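# Slide the paper roll onto the wooden holder's post

## Task

Fit the paper roll over the post of the wooden holder so that it sits down on the holder's base, then release it so no gripper or wrist cable is touching the roll.

## Robot and tools

Robot: two arms, left_arm and right_arm, each with a parallel two-finger gripper. Cameras: cam_high (fixed, overhead, 672x504), cam_left_wrist and cam_right_wrist (on each hand, 672x504).

Frame: all positions and orientations use one scene frame. Origin is at table-top height, halfway between the two nominal arm bases. +x points out over the table, +z points up, and left_arm sits on the +y side (arm names do not match image left/right). Reported hand poses may be wrong by a few cm, worse at long reach. A gripper's fingers extend along its own +z axis and close along its own y axis; end_effector_position is the spot between the pads, roughly 1 cm short of the tips.

The row format (used by every motion command): 16 numbers in one flat list covering both arms, always all 16 even when one arm stays still. Order: left_arm x, y, z (metres), qw, qx, qy, qz (unit quaternion, w first), opening; then the same eight for right_arm. x, y, z and the quaternion are an absolute target pose for that gripper in the scene frame, not an offset. Opening runs from -1 (shut) to +1 (fully open, 0.094 m); between the ends the fingers go to where grip_measured would read that value. To keep an arm still, resend the exact pose from the result before it stopped plus its wanted opening; to hold an orientation, repeat the same quaternion each time rather than copying a drifted reading. The controller limits each step's orientation change to 40 degrees from the measured one.

execute_actions(actions, cameras): actions holds at most one item. Empty list = look only, with pictures. {"rows": [...], "steps": n} runs up to 15 control steps of 1/30 s (default 15); each row is one step and the final row repeats. Any target more than 0.6 m from the arm's last reported position along any gripper axis gets the whole call refused. {"steps": n} alone waits up to 300 steps counted from the previous result, reply time included. An action needs at least 5 steps; its result is read 5 steps before it ends. cameras: list of names, ["all"], or []; an unknown name voids the call.

move(target, speed, blend, blocking, cameras): target is one 16-number row or a list of up to 15 rows (waypoints, all sharing a 10 s cap), with no 0.6 m limit. speed is the path top speed in m/s, 0.002 to 2.9 (default 0.25), one value or one per waypoint; rotation is capped at twice that in rad/s. blend (m) rounds corners at intermediate waypoints; 0 stops at each. blocking=false returns about 0.5 s in. Paths are straight lines that ignore obstacles and the other arm; avoid routing near an arm's own base (shoulder posture may flip). Openings in the first row are sent immediately; changes in later rows are applied only after arriving and everything settles. The result adds a move: line, e.g. done (within 10 mm and 2 degrees), off_target, moving, held or fault, plus limits such as paced (pose clipped) or held (steps withheld). done/off_target say nothing about contact; friction and weight alone can leave a gripper a cm or more off.



Result lines: per-arm end_effector_position, end_effector_quat_wxyz, Hand target (pose the controller is now driving toward), Joint positions (waist, shoulder, elbow, wrist pitch, wrist yaw, wrist roll, then gripper opening in metres), Joint velocities ("within noise" means at rest), Joint torques (include gravity, have offsets; joints 1-3 wrap at ±28 N m), grip_measured (opening on the command scale; up to ~2.7 mm too wide when empty, a few mm narrower than a gripped hard part, more for round ones). A BASES line, if present, gives true base positions. MOTOR HOT appears at 75 °C; at 90 °C an over-temperature fault folds that arm and disables it. Holding loads, stretched arms or pushing at unreachable poses heat motors.

Gripping: squeezing is ~50-64 N per pad once commanded about 0.05 (0.11+ for round items) below the first-touch reading. To release, command well above grip_measured. Close gently on fragile items.

Cautions: time runs while thinking. Don't drop the roll, let go while it is moving, slam, or shove hard; faster motion and targets deeper past contact mean harder hits. Never let the grippers or arms collide or one gripper close on the other's fingers. Nothing may end up off the table. Loose objects may occasionally be nudged by outside pushes. The calibration block gives per-camera K, distortion and T_world_to_cam (world to camera) for projecting points.

Each tool is called after ">>>" as name([rows], argument=value, ...), one row to a line, values as JSON.

## Session

>>> execute_actions(actions=[], cameras=["all"])

Scene clock: 0.00 s of 4400.00 s.
left_arm: end_effector_position=(+0.3990, +0.2155, +0.3339) grip_measured=+1.000 end_effector_quat_wxyz=(+0.613, -0.149, +0.751, -0.193) | right_arm: end_effector_position=(+0.2363, -0.1520, +0.2376) grip_measured=+1.000 end_effector_quat_wxyz=(+0.503, -0.064, +0.821, +0.263)
Joint positions: left_arm=[-0.192 0.968 0.891 -0.096 -0.063 -0.512 0.094] | right_arm=[0.621 0.795 0.631 -0.201 0.071 0.431 0.094]
Joint velocities: within noise
Joint torques (N m): no reading
Motor temperatures (°C): left_arm=[23 24 21 24 22 21 23] | right_arm=[23 23 23 22 22 23 24]
Heat: left arm: 24 °C; right arm: 24 °C.
Hand target: left_arm +0.3971, +0.2160, +0.3393; +0.618, -0.147, +0.748, -0.193 | right_arm +0.2363, -0.1523, +0.2440; +0.509, -0.063, +0.816, +0.265

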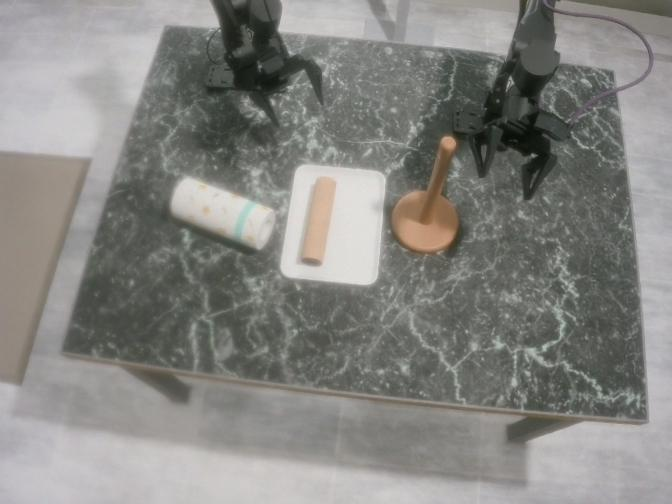

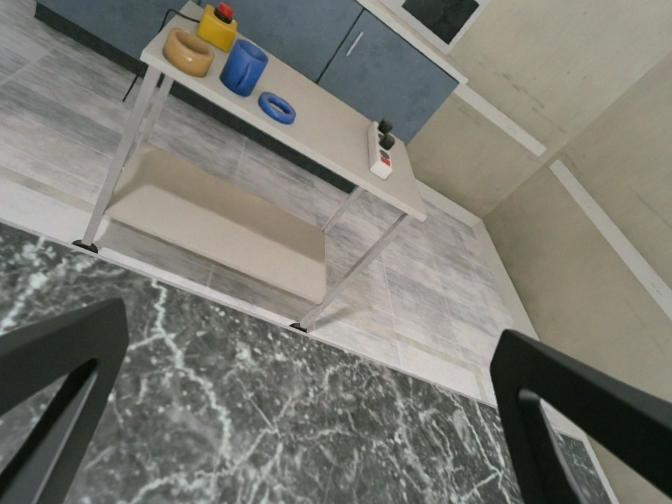

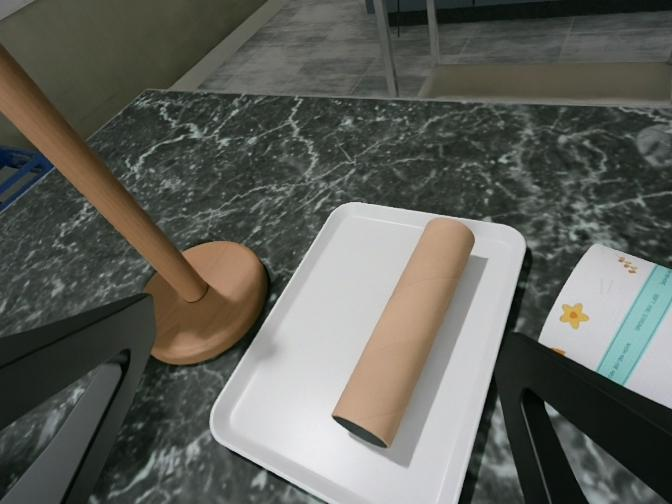

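>>> move(target=[0.357, 0.46, 0.334, 0.6421, -0.3975, 0.6544, 0.0289, 1.0, 0.366, -0.297, 0.20, 0.0, -0.603, 0.798, 0.0, 1.0], speed=0.5, blocking=false, cameras=["cam_high"])

>>> zoom_image(camera="cam_high", region=[150, 150, 300, 270])

>>> zoom_image(camera="cam_high", region=[370, 120, 490, 260])

Scene clock: 11.00 s of 4400.00 s.
left_arm: end_effector_position=(+0.3955, +0.2617, +0.3394) grip_measured=+1.000 end_effector_quat_wxyz=(+0.629, -0.196, +0.737, -0.154) | right_arm: end_effector_position=(+0.2732, -0.1936, +0.2325) grip_measured=+1.000 end_effector_quat_wxyz=(+0.456, -0.118, +0.858, +0.205)
Joint positions: left_arm=[-0.068 0.94 0.891 -0.114 -0.069 -0.512 0.094] | right_arm=[0.301 0.952 0.808 -0.394 -0.211 0.161 0.094]
Joint velocities: left_arm=[0.418 -0.164 -0.012 0.022 0.037 0.007 0] | right_arm=[-0.808 0.657 0.784 -0.74 -0.828 -1.048 0]
Joint torques (N m): left_arm=[0.43 -4.11 6.8 2.03 -0.14 -0.04] | right_arm=[-0.12 -1.8 10.99 1.74 -0.18 -0.02]
Motor temperatures (°C): left_arm=[23 24 22 28 22 21 23] | right_arm=[23 23 23 25 22 23 24]
Heat: left arm: 28 °C; right arm: 25 °C.
Hand target: left_arm +0.3878, +0.2749, +0.3379; +0.631, -0.212, +0.733, -0.140 | right_arm +0.2669, -0.1883, +0.2348; +0.426, -0.192, +0.858, +0.211
Off the commanded pose: left_arm 0.202 m, 33 deg | right_arm 0.143 m, 82 deg.
Kept back: nothing.
move: running
Images, in order (width x height): cam_high 672x504.

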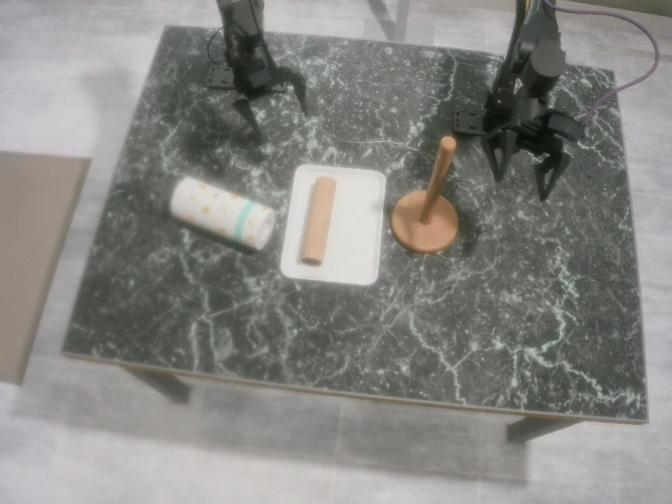

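Scaled by 3.360 from the camera's 672x504 image, which has a finer 960x720 frame.

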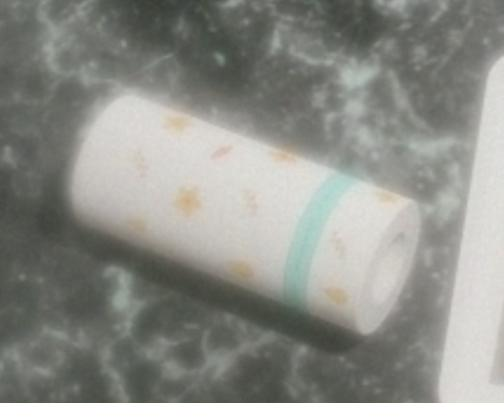

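Scaled by 3.600 from the camera's 672x504 image, which has a finer 960x720 frame.

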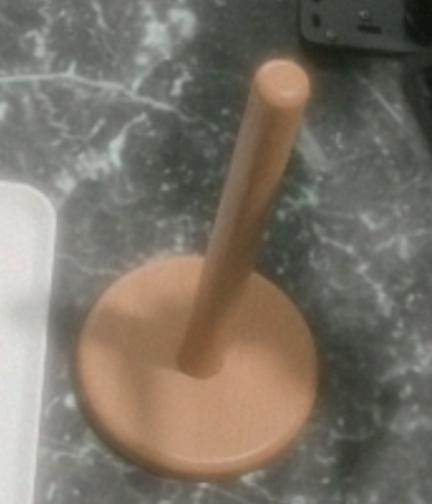

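>>> zoom_image(camera="cam_high", region=[160, 165, 290, 262])

>>> wait(seconds=2, cameras=["cam_right_wrist", "cam_high"])

Scaled by 3.877 from the camera's 672x504 image, which has a finer 960x720 frame.

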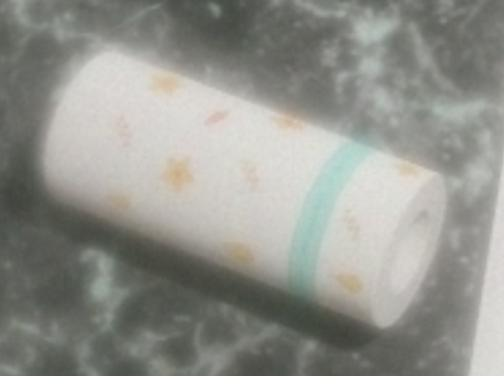

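Scene clock: 12.87 s of 4400.00 s.
left_arm: end_effector_position=(+0.3566, +0.4562, +0.3272) grip_measured=+1.000 end_effector_quat_wxyz=(+0.637, -0.395, +0.662, +0.026) | right_arm: end_effector_position=(+0.3627, -0.2988, +0.2010) grip_measured=+1.000 end_effector_quat_wxyz=(+0.051, -0.596, +0.801, -0.027)
Joint positions: left_arm=[0.479 0.996 0.891 -0.084 -0.079 -0.512 0.094] | right_arm=[0.064 1.983 2.097 -1.569 -0.008 -1.202 0.094]
Joint velocities: within noise
Joint torques (N m): left_arm=[0.36 -2.37 9.28 2.26 -0.11 -0.07] | right_arm=[0.55 -9.11 9.14 0.29 0.07 -0.04]
Motor temperatures (°C): left_arm=[23 24 22 28 22 21 23] | right_arm=[23 24 24 25 22 23 24]
Heat: left arm: 28 °C; right arm: 25 °C.
Hand target: left_arm +0.3568, +0.4599, +0.3339; +0.642, -0.398, +0.655, +0.029 | right_arm +0.3657, -0.2970, +0.1995; +0.045, -0.602, +0.797, -0.028
Off the commanded pose: left_arm 0.008 m, 1 deg | right_arm 0.004 m, 7 deg.
joint sent to its limit (right arm) — joint 4 (wrist pitch), lower limit.
earlier move: off_target (right_arm)
wait: 1.13 of 2 s (the move ended)
camera_calibration:
cam_right_wrist: T_world_to_cam=[[0.981958, -0.168947, 0.0849459, -0.424519], [-0.1891, -0.876229, 0.443243, -0.258543], [-0.00045263, -0.451309, -0.892368, 0.148672], [0, 0, 0, 1]] pos_world=[0.368037, -0.231167, 0.283329]
Images, in order (width x height): cam_high 672x504, cam_right_wrist 672x504.

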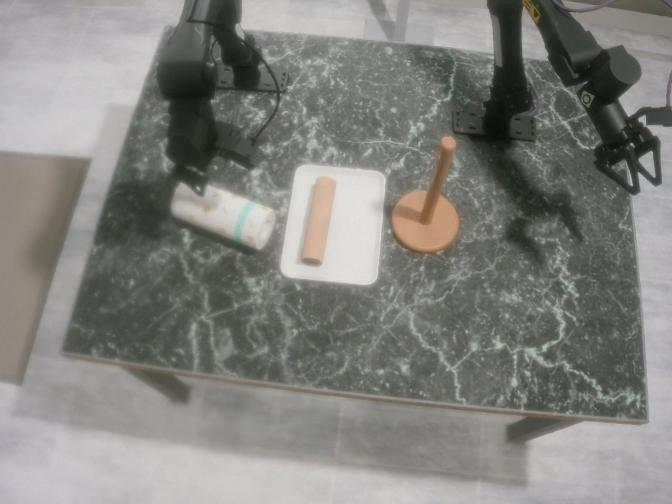

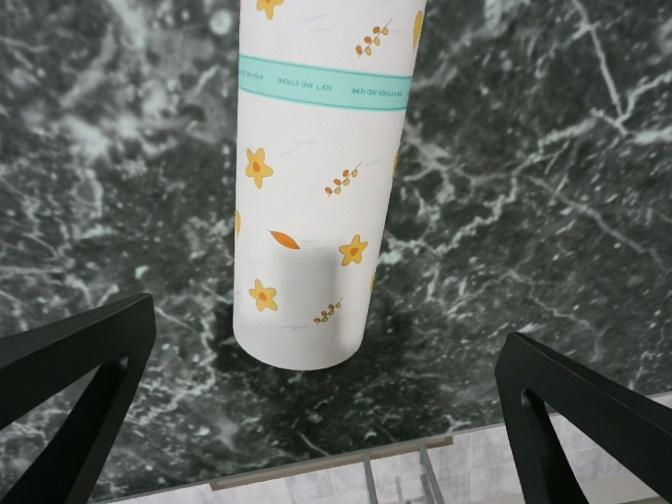

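>>> move(target=[0.357, 0.46, 0.334, 0.6421, -0.3975, 0.6544, 0.0289, 1.0, 0.362, -0.310, 0.118, 0.0, -0.5969, 0.8023, 0.0, 1.0], speed=0.25, cameras=["cam_right_wrist"])

Scene clock: 18.00 s of 4400.00 s.
left_arm: end_effector_position=(+0.3566, +0.4562, +0.3272) grip_measured=+1.000 end_effector_quat_wxyz=(+0.637, -0.395, +0.662, +0.026) | right_arm: end_effector_position=(+0.3620, -0.3073, +0.1282) grip_measured=+1.000 end_effector_quat_wxyz=(+0.010, -0.596, +0.803, -0.005)
Joint positions: left_arm=[0.479 0.996 0.891 -0.084 -0.079 -0.512 0.094] | right_arm=[0.044 2.012 1.849 -1.385 -0.004 -1.22 0.094]
Joint velocities: within noise
Joint torques (N m): left_arm=[0.42 -2.36 9.28 2.24 -0.1 -0.07] | right_arm=[-0.39 -10.15 5.37 0.35 0.05 -0.03]
Motor temperatures (°C): left_arm=[23 24 22 29 22 21 23] | right_arm=[23 24 24 25 22 23 24]
Heat: left arm: 29 °C; right arm: 25 °C.
Hand target: left_arm +0.3568, +0.4599, +0.3339; +0.642, -0.398, +0.655, +0.029 | right_arm +0.3618, -0.3100, +0.1181; +0.000, -0.597, +0.802, +0.000
Off the commanded pose: left_arm 0.008 m, 1 deg | right_arm 0.011 m, 1 deg.
Kept back: nothing.
move: off_target (right_arm)
camera_calibration:
cam_right_wrist: T_world_to_cam=[[0.985454, -0.169885, -0.00434771, -0.409234], [-0.148018, -0.870618, 0.469164, -0.25042], [-0.0834893, -0.461697, -0.8831, 0.105476], [0, 0, 0, 1]] pos_world=[0.375021, -0.238845, 0.208854]
Images, in order (width x height): cam_right_wrist 672x504.

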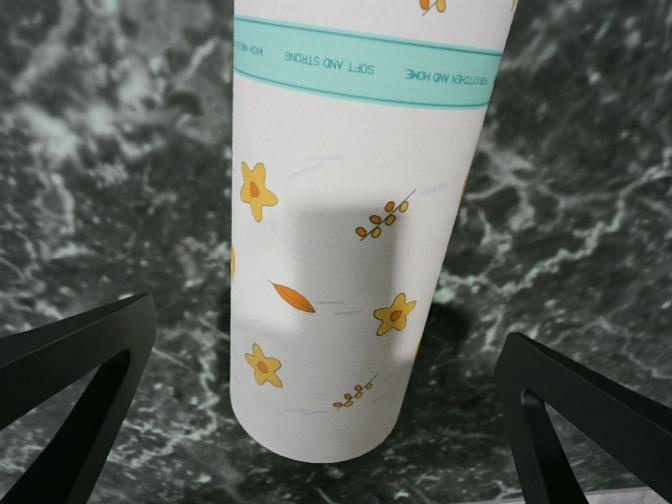

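>>> zoom_image(camera="cam_right_wrist", region=[140, 0, 540, 300])

>>> zoom_image(camera="cam_right_wrist", region=[120, 240, 540, 500])

Scaled by 1.260 from the camera's 672x504 image, which has a finer 960x720 frame.

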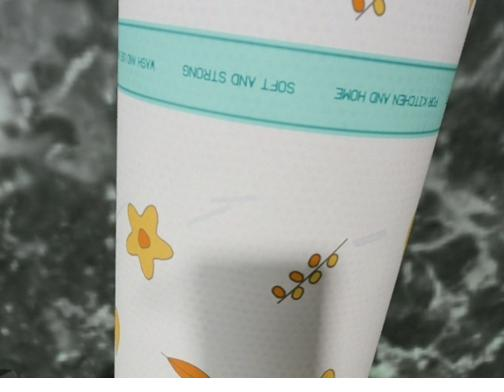

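Scaled by 1.200 from the camera's 672x504 image, which has a finer 960x720 frame.

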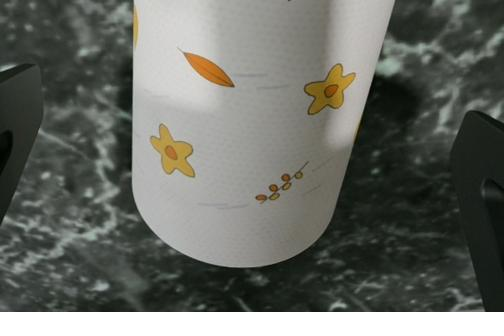

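>>> move(target=[0.357, 0.46, 0.334, 0.6421, -0.3975, 0.6544, 0.0289, 1.0, 0.3646, -0.3108, 0.036, 0.0, -0.5969, 0.8023, 0.0, 1.0], speed=0.14, cameras=["cam_right_wrist"])

Scene clock: 22.53 s of 4400.00 s.
left_arm: end_effector_position=(+0.3566, +0.4562, +0.3273) grip_measured=+1.000 end_effector_quat_wxyz=(+0.637, -0.395, +0.662, +0.026) | right_arm: end_effector_position=(+0.3675, -0.3076, +0.0479) grip_measured=+1.000 end_effector_quat_wxyz=(+0.011, -0.597, +0.802, -0.007)
Joint positions: left_arm=[0.479 0.996 0.891 -0.083 -0.079 -0.512 0.094] | right_arm=[0.044 2.055 1.59 -1.08 -0.001 -1.223 0.094]
Joint velocities: within noise
Joint torques (N m): left_arm=[0.4 -2.32 9.25 2.25 -0.11 -0.08] | right_arm=[-0.58 -10.18 5.24 0.37 0 -0.05]
Motor temperatures (°C): left_arm=[23 24 23 30 22 21 23] | right_arm=[23 24 24 24 22 23 24]
Heat: left arm: 30 °C; right arm: 24 °C.
Hand target: left_arm +0.3568, +0.4599, +0.3339; +0.642, -0.398, +0.655, +0.029 | right_arm +0.3643, -0.3108, +0.0363; +0.000, -0.597, +0.802, +0.000
Off the commanded pose: left_arm 0.008 m, 1 deg | right_arm 0.013 m, 2 deg.
Kept back: nothing.
move: off_target (right_arm)
camera_calibration:
cam_right_wrist: T_world_to_cam=[[0.985907, -0.167296, 0.000350626, -0.41456], [-0.14774, -0.869672, 0.471002, -0.212039], [-0.0784918, -0.464416, -0.882132, 0.0321295], [0, 0, 0, 1]] pos_world=[0.379913, -0.238837, 0.128358]
Images, in order (width x height): cam_right_wrist 672x504.

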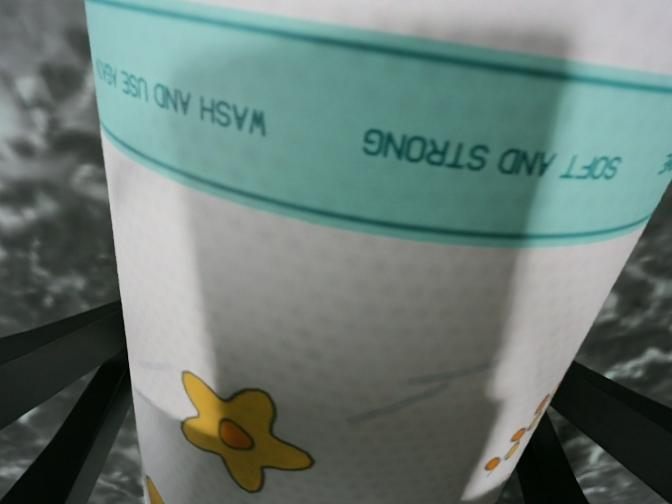

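>>> move([
  [0.357, 0.46, 0.334, 0.6421, -0.3975, 0.6544, 0.0289, 1.0, 0.3643, -0.3108, 0.0363, 0.0, -0.5969, 0.8023, 0.0, 0.78],
  [0.357, 0.46, 0.334, 0.6421, -0.3975, 0.6544, 0.0289, 1.0, 0.3643, -0.3108, 0.11, 0.0, -0.5969, 0.8023, 0.0, 0.78],
], speed=[0.2, 0.2], cameras=["cam_right_wrist", "cam_high"])

Scene clock: 27.20 s of 4400.00 s.
left_arm: end_effector_position=(+0.3566, +0.4562, +0.3273) grip_measured=+1.000 end_effector_quat_wxyz=(+0.637, -0.395, +0.662, +0.026) | right_arm: end_effector_position=(+0.3600, -0.3080, +0.0968) grip_measured=+0.782 end_effector_quat_wxyz=(-0.012, -0.598, +0.802, +0.008)
Joint positions: left_arm=[0.479 0.996 0.891 -0.083 -0.079 -0.512 0.094] | right_arm=[0.044 2.055 1.786 -1.331 -0.001 -1.224 0.084]
Joint velocities: within noise
Joint torques (N m): left_arm=[0.38 -2.37 9.17 2.27 -0.11 -0.07] | right_arm=[-0.55 -13.63 9.36 -0.01 0.02 -0.02]
Motor temperatures (°C): left_arm=[23 24 23 30 22 21 23] | right_arm=[23 25 24 24 22 23 24]
Heat: left arm: 30 °C; right arm: 25 °C.
Hand target: left_arm +0.3568, +0.4599, +0.3339; +0.642, -0.398, +0.655, +0.029 | right_arm +0.3640, -0.3108, +0.1099; +0.000, -0.597, +0.802, +0.000
Off the commanded pose: left_arm 0.008 m, 1 deg | right_arm 0.014 m, 2 deg.
Kept back: nothing.
move: off_target (right_arm)
camera_calibration:
cam_right_wrist: T_world_to_cam=[[0.984582, -0.166649, -0.0531677, -0.401458], [-0.120985, -0.868281, 0.481094, -0.246641], [-0.126338, -0.467244, -0.875055, 0.090158], [0, 0, 0, 1]] pos_world=[0.376819, -0.23893, 0.176206]
Images, in order (width x height): cam_high 672x504, cam_right_wrist 672x504.

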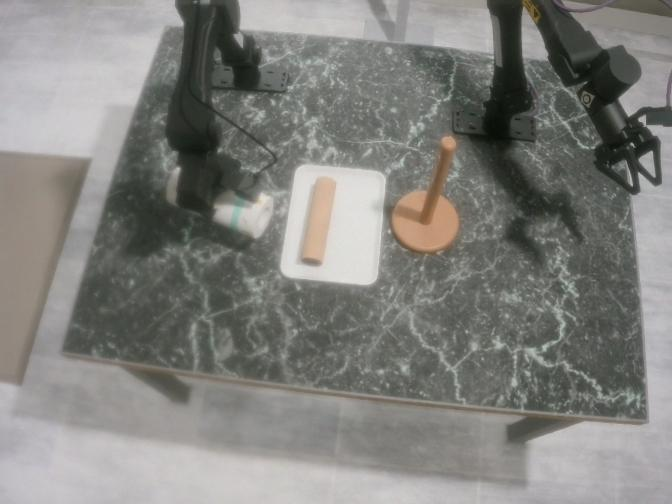

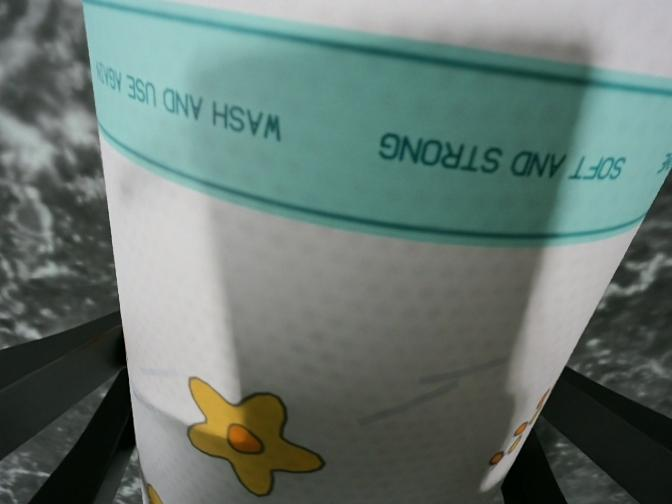

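>>> move(target=[0.357, 0.46, 0.334, 0.6421, -0.3975, 0.6544, 0.0289, 1.0, 0.362, -0.032, 0.42, 0.6328, -0.3155, 0.6328, 0.3155, 0.74], speed=0.5, cameras=["cam_right_wrist", "cam_high"])

Scene clock: 30.30 s of 4400.00 s.
left_arm: end_effector_position=(+0.3566, +0.4562, +0.3273) grip_measured=+1.000 end_effector_quat_wxyz=(+0.637, -0.395, +0.662, +0.026) | right_arm: end_effector_position=(+0.3680, -0.0305, +0.4093) grip_measured=+0.741 end_effector_quat_wxyz=(+0.619, -0.320, +0.644, +0.314)
Joint positions: left_arm=[0.479 0.996 0.891 -0.083 -0.079 -0.512 0.094] | right_arm=[0.485 1.529 1.431 0.059 -0.432 -0.007 0.082]
Joint velocities: within noise
Joint torques (N m): left_arm=[0.43 -2.36 9.28 2.25 -0.09 -0.09] | right_arm=[0.57 -10.47 6.56 2.17 0.11 0.06]
Motor temperatures (°C): left_arm=[23 24 23 31 22 21 23] | right_arm=[23 25 24 24 22 23 24]
Heat: left arm: 31 °C; right arm: 25 °C.
Hand target: left_arm +0.3568, +0.4599, +0.3339; +0.642, -0.398, +0.655, +0.029 | right_arm +0.3620, -0.0320, +0.4198; +0.632, -0.316, +0.633, +0.316
Off the commanded pose: left_arm 0.008 m, 1 deg | right_arm 0.012 m, 2 deg.
Kept back: nothing.
move: off_target (right_arm)
camera_calibration:
cam_right_wrist: T_world_to_cam=[[0.813786, -0.570257, 0.112067, -0.363633], [-0.213531, -0.472734, -0.854943, 0.4378], [0.540515, 0.671811, -0.506472, 0.132806], [0, 0, 0, 1]] pos_world=[0.31762, -0.0896216, 0.482307]
Images, in order (width x height): cam_high 672x504, cam_right_wrist 672x504.

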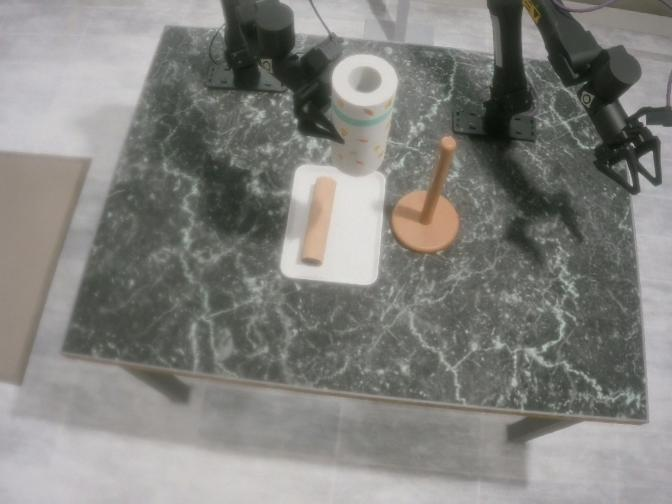

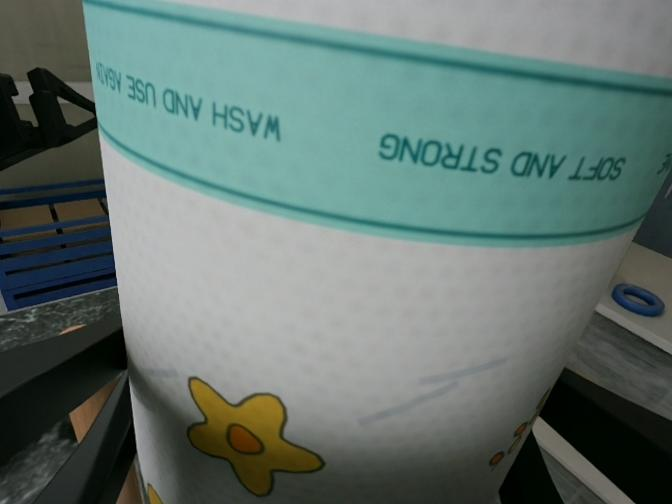

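>>> zoom_image(camera="cam_right_wrist", region=[0, 280, 160, 504])

>>> zoom_image(camera="cam_high", region=[290, 40, 430, 190])

Scaled by 2.250 from the camera's 672x504 image, which has a finer 960x720 frame.

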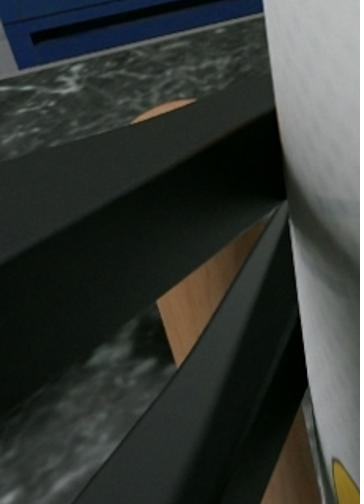

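Scaled by 3.360 from the camera's 672x504 image, which has a finer 960x720 frame.

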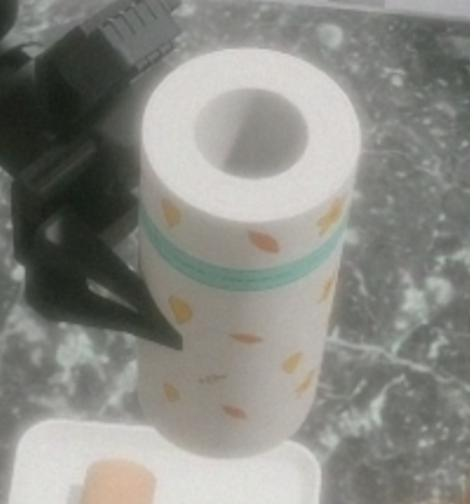

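>>> zoom_image(camera="cam_right_wrist", region=[40, 310, 120, 370])

>>> zoom_image(camera="cam_right_wrist", region=[40, 370, 160, 504])

Scaled by 6.300 from the camera's 672x504 image, which has a finer 960x720 frame.

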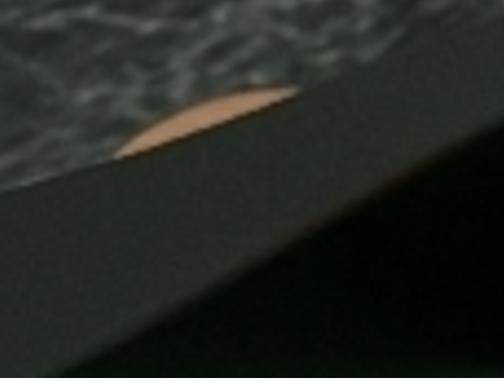

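Scaled by 3.761 from the camera's 672x504 image, which has a finer 960x720 frame.

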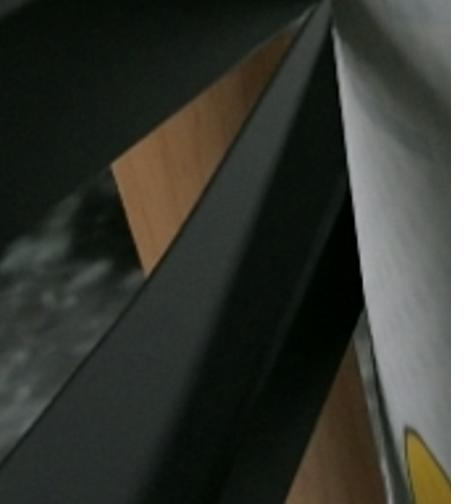

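>>> move([
  [0.357, 0.46, 0.334, 0.6421, -0.3975, 0.6544, 0.0289, 1.0, 0.342, 0.025, 0.446, 0.6437, -0.3100, 0.6217, 0.3210, 0.74],
  [0.357, 0.46, 0.334, 0.6421, -0.3975, 0.6544, 0.0289, 1.0, 0.3065, 0.1165, 0.446, 0.6437, -0.3100, 0.6217, 0.3210, 0.74],
], speed=0.3, blend=0.03, cameras=["cam_right_wrist", "cam_high"])

>>> zoom_image(camera="cam_high", region=[370, 20, 520, 260])

Scene clock: 36.83 s of 4400.00 s.
left_arm: end_effector_position=(+0.3566, +0.4562, +0.3273) grip_measured=+1.000 end_effector_quat_wxyz=(+0.637, -0.395, +0.662, +0.026) | right_arm: end_effector_position=(+0.3008, +0.1164, +0.4313) grip_measured=+0.741 end_effector_quat_wxyz=(+0.630, -0.319, +0.631, +0.323)
Joint positions: left_arm=[0.479 0.996 0.891 -0.083 -0.079 -0.512 0.094] | right_arm=[0.922 1.72 1.685 0.036 -0.007 0.005 0.082]
Joint velocities: left_arm=[within noise] | right_arm=[-0.022 -0.017 -0.002 0.007 0.007 0.007 0.006]
Joint torques (N m): left_arm=[0.44 -2.36 9.18 2.25 -0.09 -0.07] | right_arm=[-0.27 -8.95 11.92 1.99 0.13 -0.02]
Motor temperatures (°C): left_arm=[23 24 23 31 22 21 23] | right_arm=[23 25 24 26 22 23 25]
Heat: left arm: 31 °C; right arm: 26 °C.
Hand target: left_arm +0.3568, +0.4599, +0.3339; +0.642, -0.398, +0.655, +0.029 | right_arm +0.3059, +0.1158, +0.4455; +0.644, -0.310, +0.622, +0.321
Off the commanded pose: left_arm 0.008 m, 1 deg | right_arm 0.016 m, 2 deg.
Kept back: nothing.
move: off_target (right_arm)
camera_calibration:
cam_right_wrist: T_world_to_cam=[[0.817806, -0.563485, 0.116955, -0.231641], [-0.186927, -0.452295, -0.872059, 0.508713], [0.544291, 0.691313, -0.47522, 0.0646495], [0, 0, 0, 1]] pos_world=[0.249341, 0.0548694, 0.501442]
Images, in order (width x height): cam_high 672x504, cam_right_wrist 672x504.

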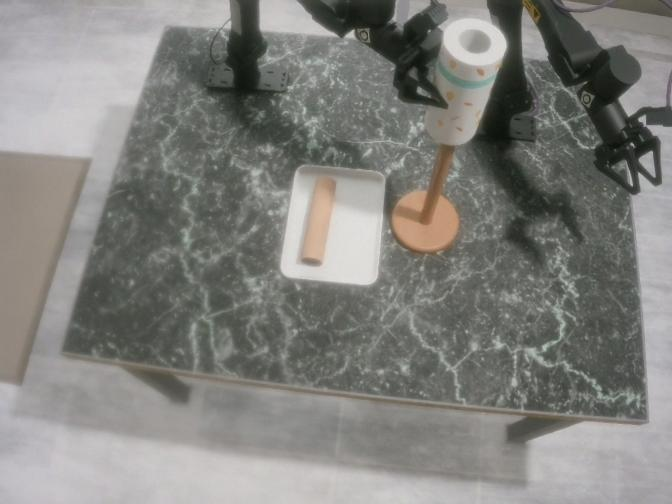

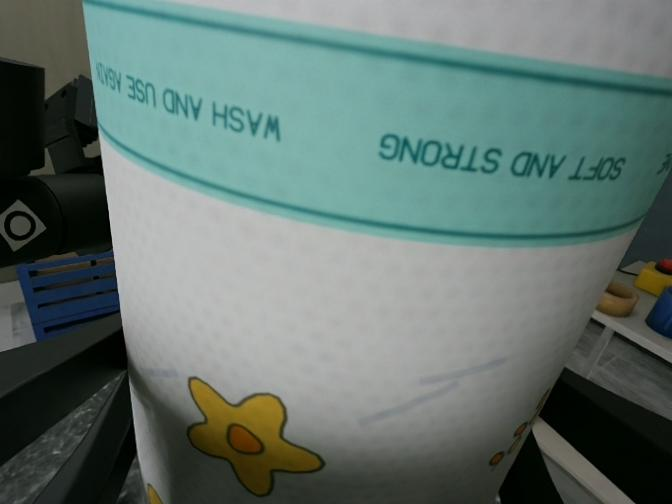

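Scaled by 2.100 from the camera's 672x504 image, which has a finer 960x720 frame.

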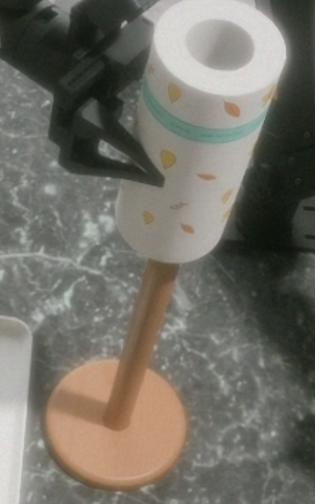

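>>> zoom_image(camera="cam_high", region=[425, 5, 515, 85])

>>> zoom_image(camera="cam_high", region=[415, 85, 505, 165])

Scaled by 5.600 from the camera's 672x504 image, which has a finer 960x720 frame.

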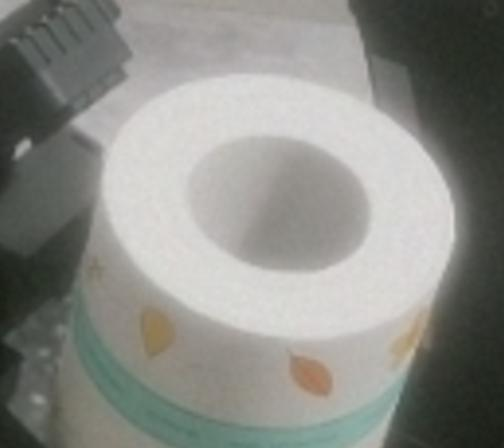

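Scaled by 5.600 from the camera's 672x504 image, which has a finer 960x720 frame.

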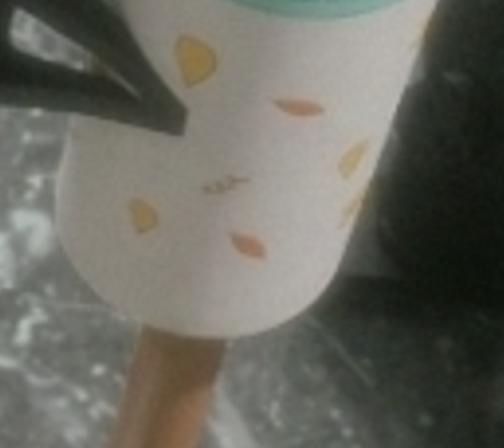

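>>> move(target=[0.357, 0.46, 0.334, 0.6421, -0.3975, 0.6544, 0.0289, 1.0, 0.3188, 0.1168, 0.446, 0.6437, -0.3100, 0.6217, 0.3210, 0.74], speed=0.15, cameras=["cam_high"])

>>> zoom_image(camera="cam_high", region=[410, 5, 530, 165])

Scene clock: 40.37 s of 4400.00 s.
left_arm: end_effector_position=(+0.3566, +0.4562, +0.3273) grip_measured=+1.000 end_effector_quat_wxyz=(+0.637, -0.395, +0.662, +0.026) | right_arm: end_effector_position=(+0.3154, +0.1135, +0.4336) grip_measured=+0.747 end_effector_quat_wxyz=(+0.635, -0.311, +0.633, +0.316)
Joint positions: left_arm=[0.479 0.996 0.891 -0.083 -0.079 -0.512 0.094] | right_arm=[0.898 1.747 1.721 0.031 -0.007 0.005 0.082]
Joint velocities: within noise
Joint torques (N m): left_arm=[0.42 -2.41 9.25 2.27 -0.1 -0.08] | right_arm=[-0.34 -8.79 12.05 2 -0.14 -0.02]
Motor temperatures (°C): left_arm=[23 24 23 31 22 21 23] | right_arm=[23 25 24 26 22 23 25]
Heat: left arm: 31 °C; right arm: 26 °C.
Hand target: left_arm +0.3568, +0.4599, +0.3339; +0.642, -0.398, +0.655, +0.029 | right_arm +0.3183, +0.1162, +0.4457; +0.644, -0.310, +0.621, +0.321
Off the commanded pose: left_arm 0.008 m, 1 deg | right_arm 0.013 m, 2 deg.
Kept back: nothing.
move: off_target (right_arm)
Images, in order (width x height): cam_high 672x504.

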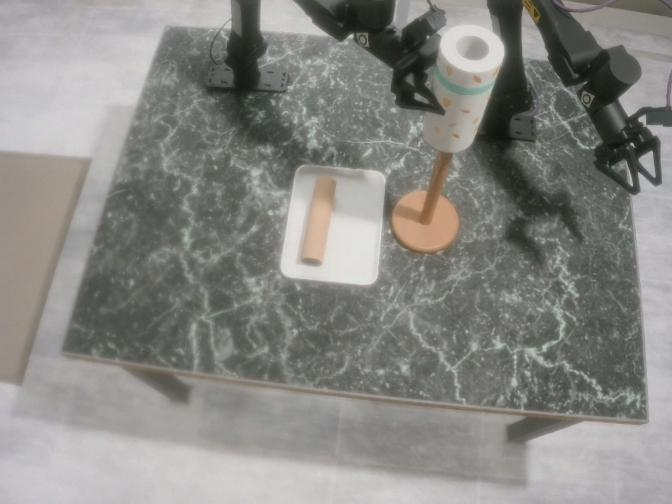

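Scaled by 3.150 from the camera's 672x504 image, which has a finer 960x720 frame.

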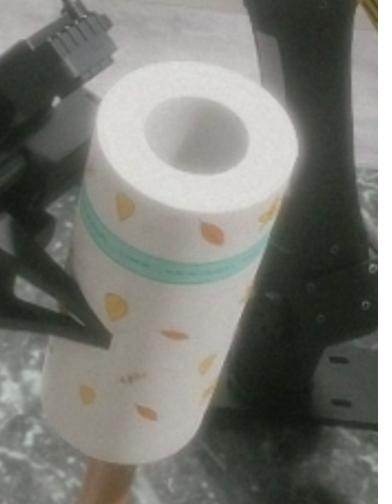

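>>> move([
  [0.357, 0.46, 0.334, 0.6421, -0.3975, 0.6544, 0.0289, 1.0, 0.3178, 0.1205, 0.438, 0.6437, -0.3100, 0.6217, 0.3210, 0.74],
  [0.357, 0.46, 0.334, 0.6421, -0.3975, 0.6544, 0.0289, 1.0, 0.3178, 0.1205, 0.375, 0.6437, -0.3100, 0.6217, 0.3210, 0.74],
], speed=[0.15, 0.15], blend=0.005, cameras=["cam_high"])

>>> zoom_image(camera="cam_high", region=[400, 30, 520, 190])

Scene clock: 42.33 s of 4400.00 s.
left_arm: end_effector_position=(+0.3566, +0.4562, +0.3273) grip_measured=+1.000 end_effector_quat_wxyz=(+0.637, -0.395, +0.662, +0.026) | right_arm: end_effector_position=(+0.3189, +0.1179, +0.3760) grip_measured=+0.746 end_effector_quat_wxyz=(+0.639, -0.309, +0.628, +0.318)
Joint positions: left_arm=[0.479 0.996 0.891 -0.083 -0.079 -0.512 0.094] | right_arm=[0.898 1.747 1.477 0.29 -0.007 0.005 0.082]
Joint velocities: within noise
Joint torques (N m): left_arm=[0.42 -2.35 9.26 2.25 -0.12 -0.08] | right_arm=[0.27 -10.3 7.01 2.25 -0.07 -0.02]
Motor temperatures (°C): left_arm=[23 24 23 32 22 21 23] | right_arm=[23 25 24 27 22 23 25]
Heat: left arm: 32 °C; right arm: 27 °C.
Hand target: left_arm +0.3568, +0.4599, +0.3339; +0.642, -0.398, +0.655, +0.029 | right_arm +0.3178, +0.1205, +0.3749; +0.643, -0.310, +0.622, +0.321
Off the commanded pose: left_arm 0.008 m, 1 deg | right_arm 0.003 m, 1 deg.
Kept back: nothing.
move: done; blend cut to 0.0044 m at target 1
Images, in order (width x height): cam_high 672x504.

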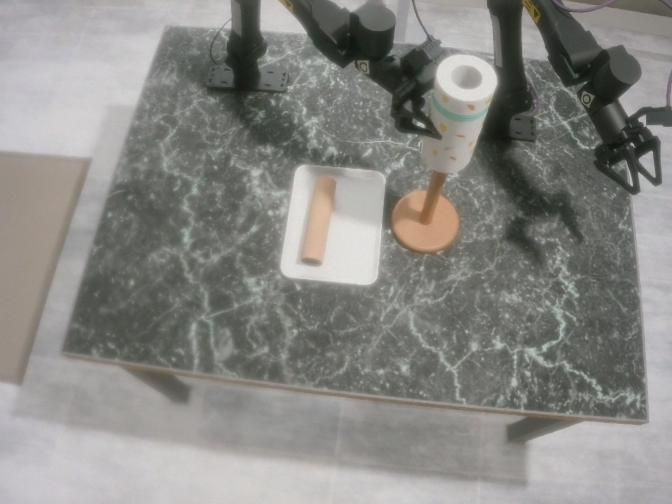

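Scaled by 3.150 from the camera's 672x504 image, which has a finer 960x720 frame.

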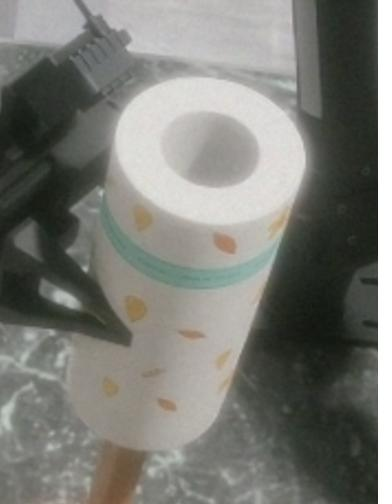

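>>> move(target=[0.357, 0.46, 0.334, 0.6421, -0.3975, 0.6544, 0.0289, 1.0, 0.3145, 0.1215, 0.165, 0.6383, -0.3127, 0.6272, 0.3183, 0.74], speed=0.2, cameras=["cam_high"])

>>> zoom_image(camera="cam_high", region=[380, 110, 500, 270])

Scene clock: 45.13 s of 4400.00 s.
left_arm: end_effector_position=(+0.3566, +0.4562, +0.3273) grip_measured=+1.000 end_effector_quat_wxyz=(+0.637, -0.395, +0.662, +0.026) | right_arm: end_effector_position=(+0.3182, +0.1192, +0.1705) grip_measured=+0.742 end_effector_quat_wxyz=(+0.636, -0.311, +0.631, +0.317)
Joint positions: left_arm=[0.479 0.996 0.891 -0.083 -0.079 -0.512 0.094] | right_arm=[0.9 2.065 1.013 1.062 -0.007 0.004 0.082]
Joint velocities: within noise
Joint torques (N m): left_arm=[0.38 -2.41 9.25 2.24 -0.12 -0.06] | right_arm=[0.73 -10.45 5.48 2.31 0.05 -0.01]
Motor temperatures (°C): left_arm=[23 24 23 32 22 21 23] | right_arm=[23 25 24 27 22 23 25]
Heat: left arm: 32 °C; right arm: 27 °C.
Hand target: left_arm +0.3568, +0.4599, +0.3339; +0.642, -0.398, +0.655, +0.029 | right_arm +0.3145, +0.1214, +0.1651; +0.638, -0.313, +0.628, +0.318
Off the commanded pose: left_arm 0.008 m, 1 deg | right_arm 0.007 m, 1 deg.
Kept back: nothing.
move: done
Images, in order (width x height): cam_high 672x504.

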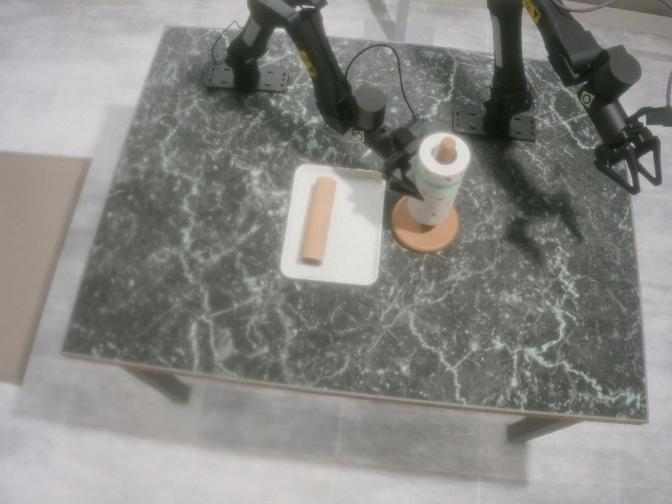

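Scaled by 3.150 from the camera's 672x504 image, which has a finer 960x720 frame.

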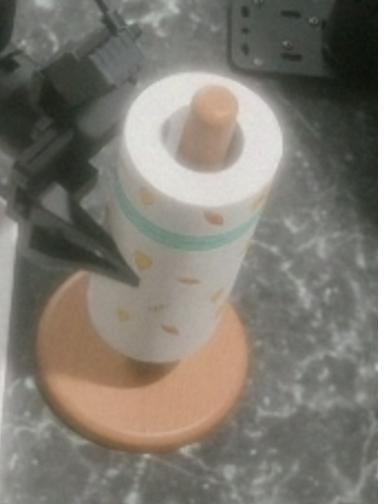

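>>> zoom_image(camera="cam_high", region=[410, 125, 480, 185])

>>> zoom_image(camera="cam_high", region=[385, 190, 465, 255])

Scaled by 7.200 from the camera's 672x504 image, which has a finer 960x720 frame.

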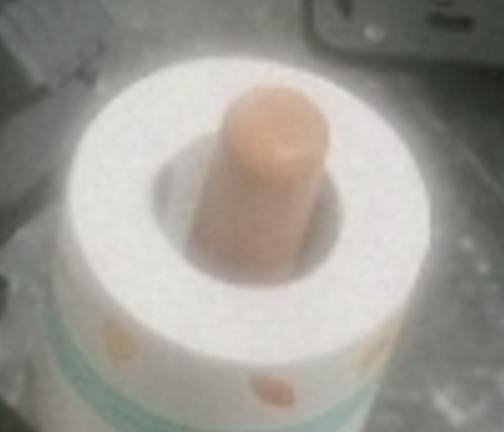

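Scaled by 6.300 from the camera's 672x504 image, which has a finer 960x720 frame.

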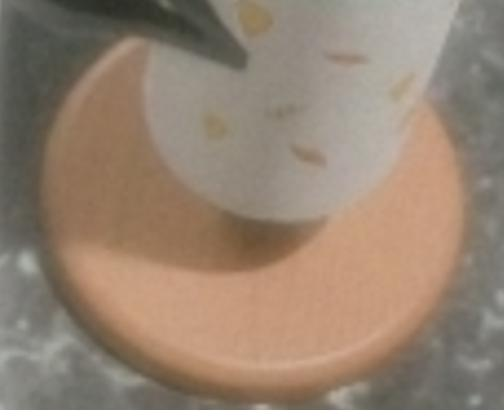

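>>> move([
  [0.357, 0.46, 0.334, 0.6421, -0.3975, 0.6544, 0.0289, 1.0, 0.3178, 0.1215, 0.135, 0.6383, -0.3127, 0.6272, 0.3183, 0.74],
  [0.357, 0.46, 0.334, 0.6421, -0.3975, 0.6544, 0.0289, 1.0, 0.3178, 0.1215, 0.118, 0.6383, -0.3127, 0.6272, 0.3183, 0.74],
], speed=[0.15, 0.06], blend=0.008, cameras=["cam_high"])

>>> zoom_image(camera="cam_high", region=[380, 120, 480, 260])

Scene clock: 48.03 s of 4400.00 s.
left_arm: end_effector_position=(+0.3566, +0.4562, +0.3273) grip_measured=+1.000 end_effector_quat_wxyz=(+0.637, -0.395, +0.662, +0.026) | right_arm: end_effector_position=(+0.3206, +0.1224, +0.1263) grip_measured=+0.747 end_effector_quat_wxyz=(+0.636, -0.312, +0.631, +0.316)
Joint positions: left_arm=[0.479 0.996 0.891 -0.083 -0.079 -0.512 0.094] | right_arm=[0.9 2.21 1.013 1.205 -0.007 0.004 0.082]
Joint velocities: within noise
Joint torques (N m): left_arm=[0.39 -2.35 9.22 2.27 -0.11 -0.06] | right_arm=[0.18 -10.26 4.42 2.46 -0.02 -0.01]
Motor temperatures (°C): left_arm=[23 24 23 32 22 21 23] | right_arm=[23 26 24 28 22 23 25]
Heat: left arm: 32 °C; right arm: 28 °C.
Hand target: left_arm +0.3568, +0.4599, +0.3339; +0.642, -0.398, +0.655, +0.029 | right_arm +0.3178, +0.1214, +0.1182; +0.638, -0.313, +0.628, +0.318
Off the commanded pose: left_arm 0.008 m, 1 deg | right_arm 0.009 m, 1 deg.
Kept back: nothing.
move: done
Images, in order (width x height): cam_high 672x504.

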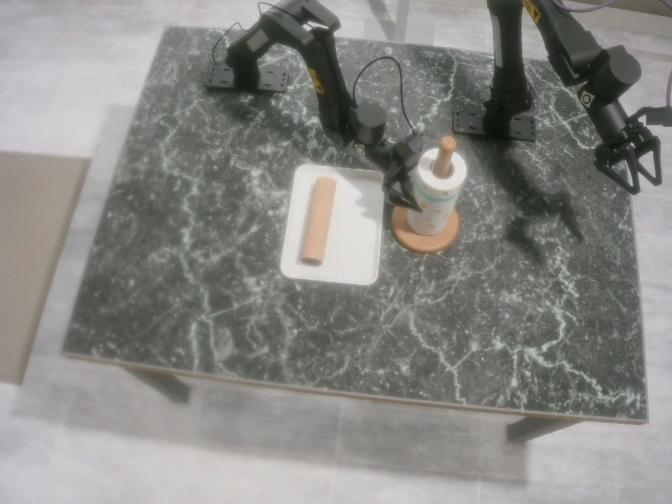

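Scaled by 3.600 from the camera's 672x504 image, which has a finer 960x720 frame.

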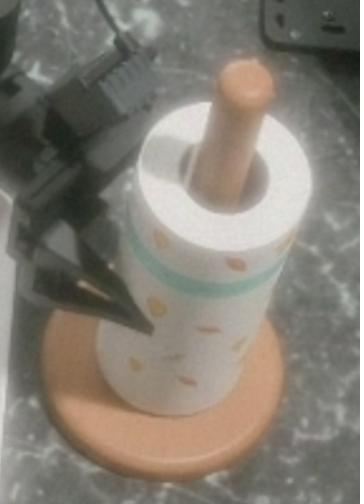

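>>> move(target=[0.357, 0.46, 0.334, 0.6421, -0.3975, 0.6544, 0.0289, 1.0, 0.3168, 0.1215, 0.107, 0.6383, -0.3127, 0.6272, 0.3183, 0.74], speed=0.06, cameras=["cam_high"])

>>> zoom_image(camera="cam_high", region=[380, 120, 480, 260])

Scene clock: 49.00 s of 4400.00 s.
left_arm: end_effector_position=(+0.3566, +0.4562, +0.3273) grip_measured=+1.000 end_effector_quat_wxyz=(+0.637, -0.395, +0.662, +0.026) | right_arm: end_effector_position=(+0.3206, +0.1223, +0.1214) grip_measured=+0.742 end_effector_quat_wxyz=(+0.642, -0.309, +0.625, +0.319)
Joint positions: left_arm=[0.479 0.996 0.891 -0.083 -0.079 -0.512 0.094] | right_arm=[0.9 2.242 1.013 1.257 -0.007 0.002 0.082]
Joint velocities: within noise
Joint torques (N m): left_arm=[0.4 -2.36 9.28 2.25 -0.1 -0.08] | right_arm=[0.39 -10.02 4.12 2.29 -0.02 0]
Motor temperatures (°C): left_arm=[23 24 23 32 22 21 23] | right_arm=[23 26 24 28 22 23 25]
Heat: left arm: 32 °C; right arm: 28 °C.
Hand target: left_arm +0.3568, +0.4599, +0.3339; +0.642, -0.398, +0.655, +0.029 | right_arm +0.3168, +0.1213, +0.1073; +0.638, -0.313, +0.628, +0.318
Off the commanded pose: left_arm 0.008 m, 1 deg | right_arm 0.015 m, 1 deg.
Kept back: nothing.
move: off_target (right_arm)
Images, in order (width x height): cam_high 672x504.

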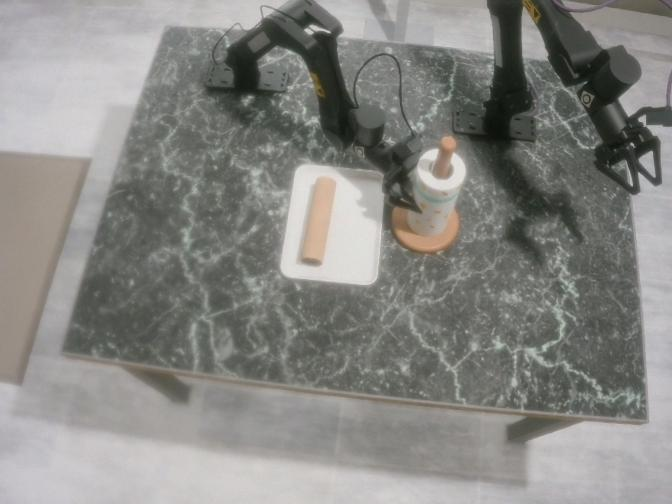

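Scaled by 3.600 from the camera's 672x504 image, which has a finer 960x720 frame.

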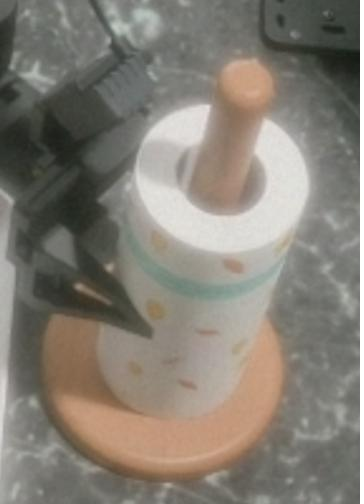

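>>> zoom_image(camera="cam_high", region=[388, 205, 468, 255])

>>> move(target=[0.357, 0.46, 0.334, 0.6421, -0.3975, 0.6544, 0.0289, 1.0, 0.3168, 0.1215, 0.097, 0.6383, -0.3127, 0.6272, 0.3183, 0.74], speed=0.05, cameras=["cam_high"])

>>> zoom_image(camera="cam_high", region=[388, 205, 468, 255])

Scaled by 6.300 from the camera's 672x504 image, which has a finer 960x720 frame.

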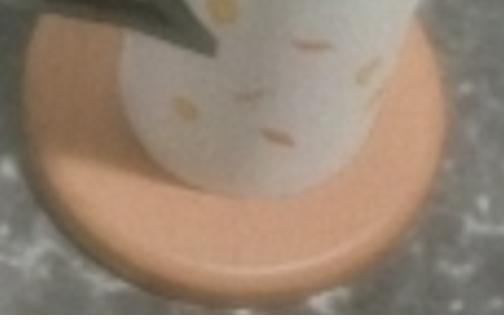

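Scene clock: 50.27 s of 4400.00 s.
left_arm: end_effector_position=(+0.3566, +0.4562, +0.3273) grip_measured=+1.000 end_effector_quat_wxyz=(+0.637, -0.395, +0.662, +0.026) | right_arm: end_effector_position=(+0.3203, +0.1219, +0.1204) grip_measured=+0.740 end_effector_quat_wxyz=(+0.651, -0.305, +0.615, +0.323)
Joint positions: left_arm=[0.479 0.996 0.891 -0.083 -0.079 -0.512 0.094] | right_arm=[0.9 2.269 1.013 1.313 -0.007 0.001 0.082]
Joint velocities: within noise
Joint torques (N m): left_arm=[0.49 -2.4 9.21 2.26 -0.1 -0.08] | right_arm=[0.34 -9.39 4.08 2.02 -0.02 0.02]
Motor temperatures (°C): left_arm=[23 24 23 32 22 21 23] | right_arm=[23 26 24 28 22 23 25]
Heat: left arm: 32 °C; right arm: 28 °C.
Hand target: left_arm +0.3568, +0.4599, +0.3339; +0.642, -0.398, +0.655, +0.029 | right_arm +0.3165, +0.1209, +0.0973; +0.638, -0.313, +0.627, +0.318
Off the commanded pose: left_arm 0.008 m, 1 deg | right_arm 0.024 m, 2 deg.
Kept back: nothing.
move: off_target (right_arm)
Images, in order (width x height): cam_high 672x504.

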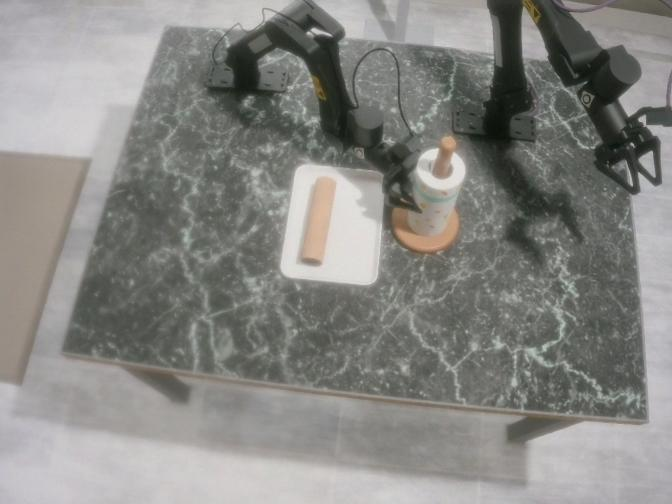

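Scaled by 6.300 from the camera's 672x504 image, which has a finer 960x720 frame.

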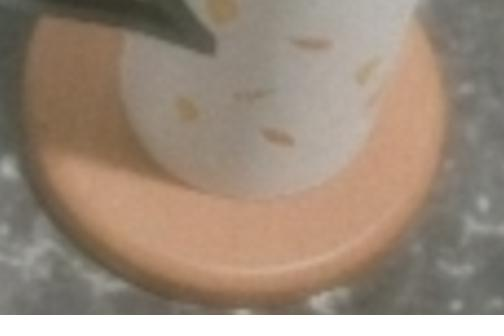

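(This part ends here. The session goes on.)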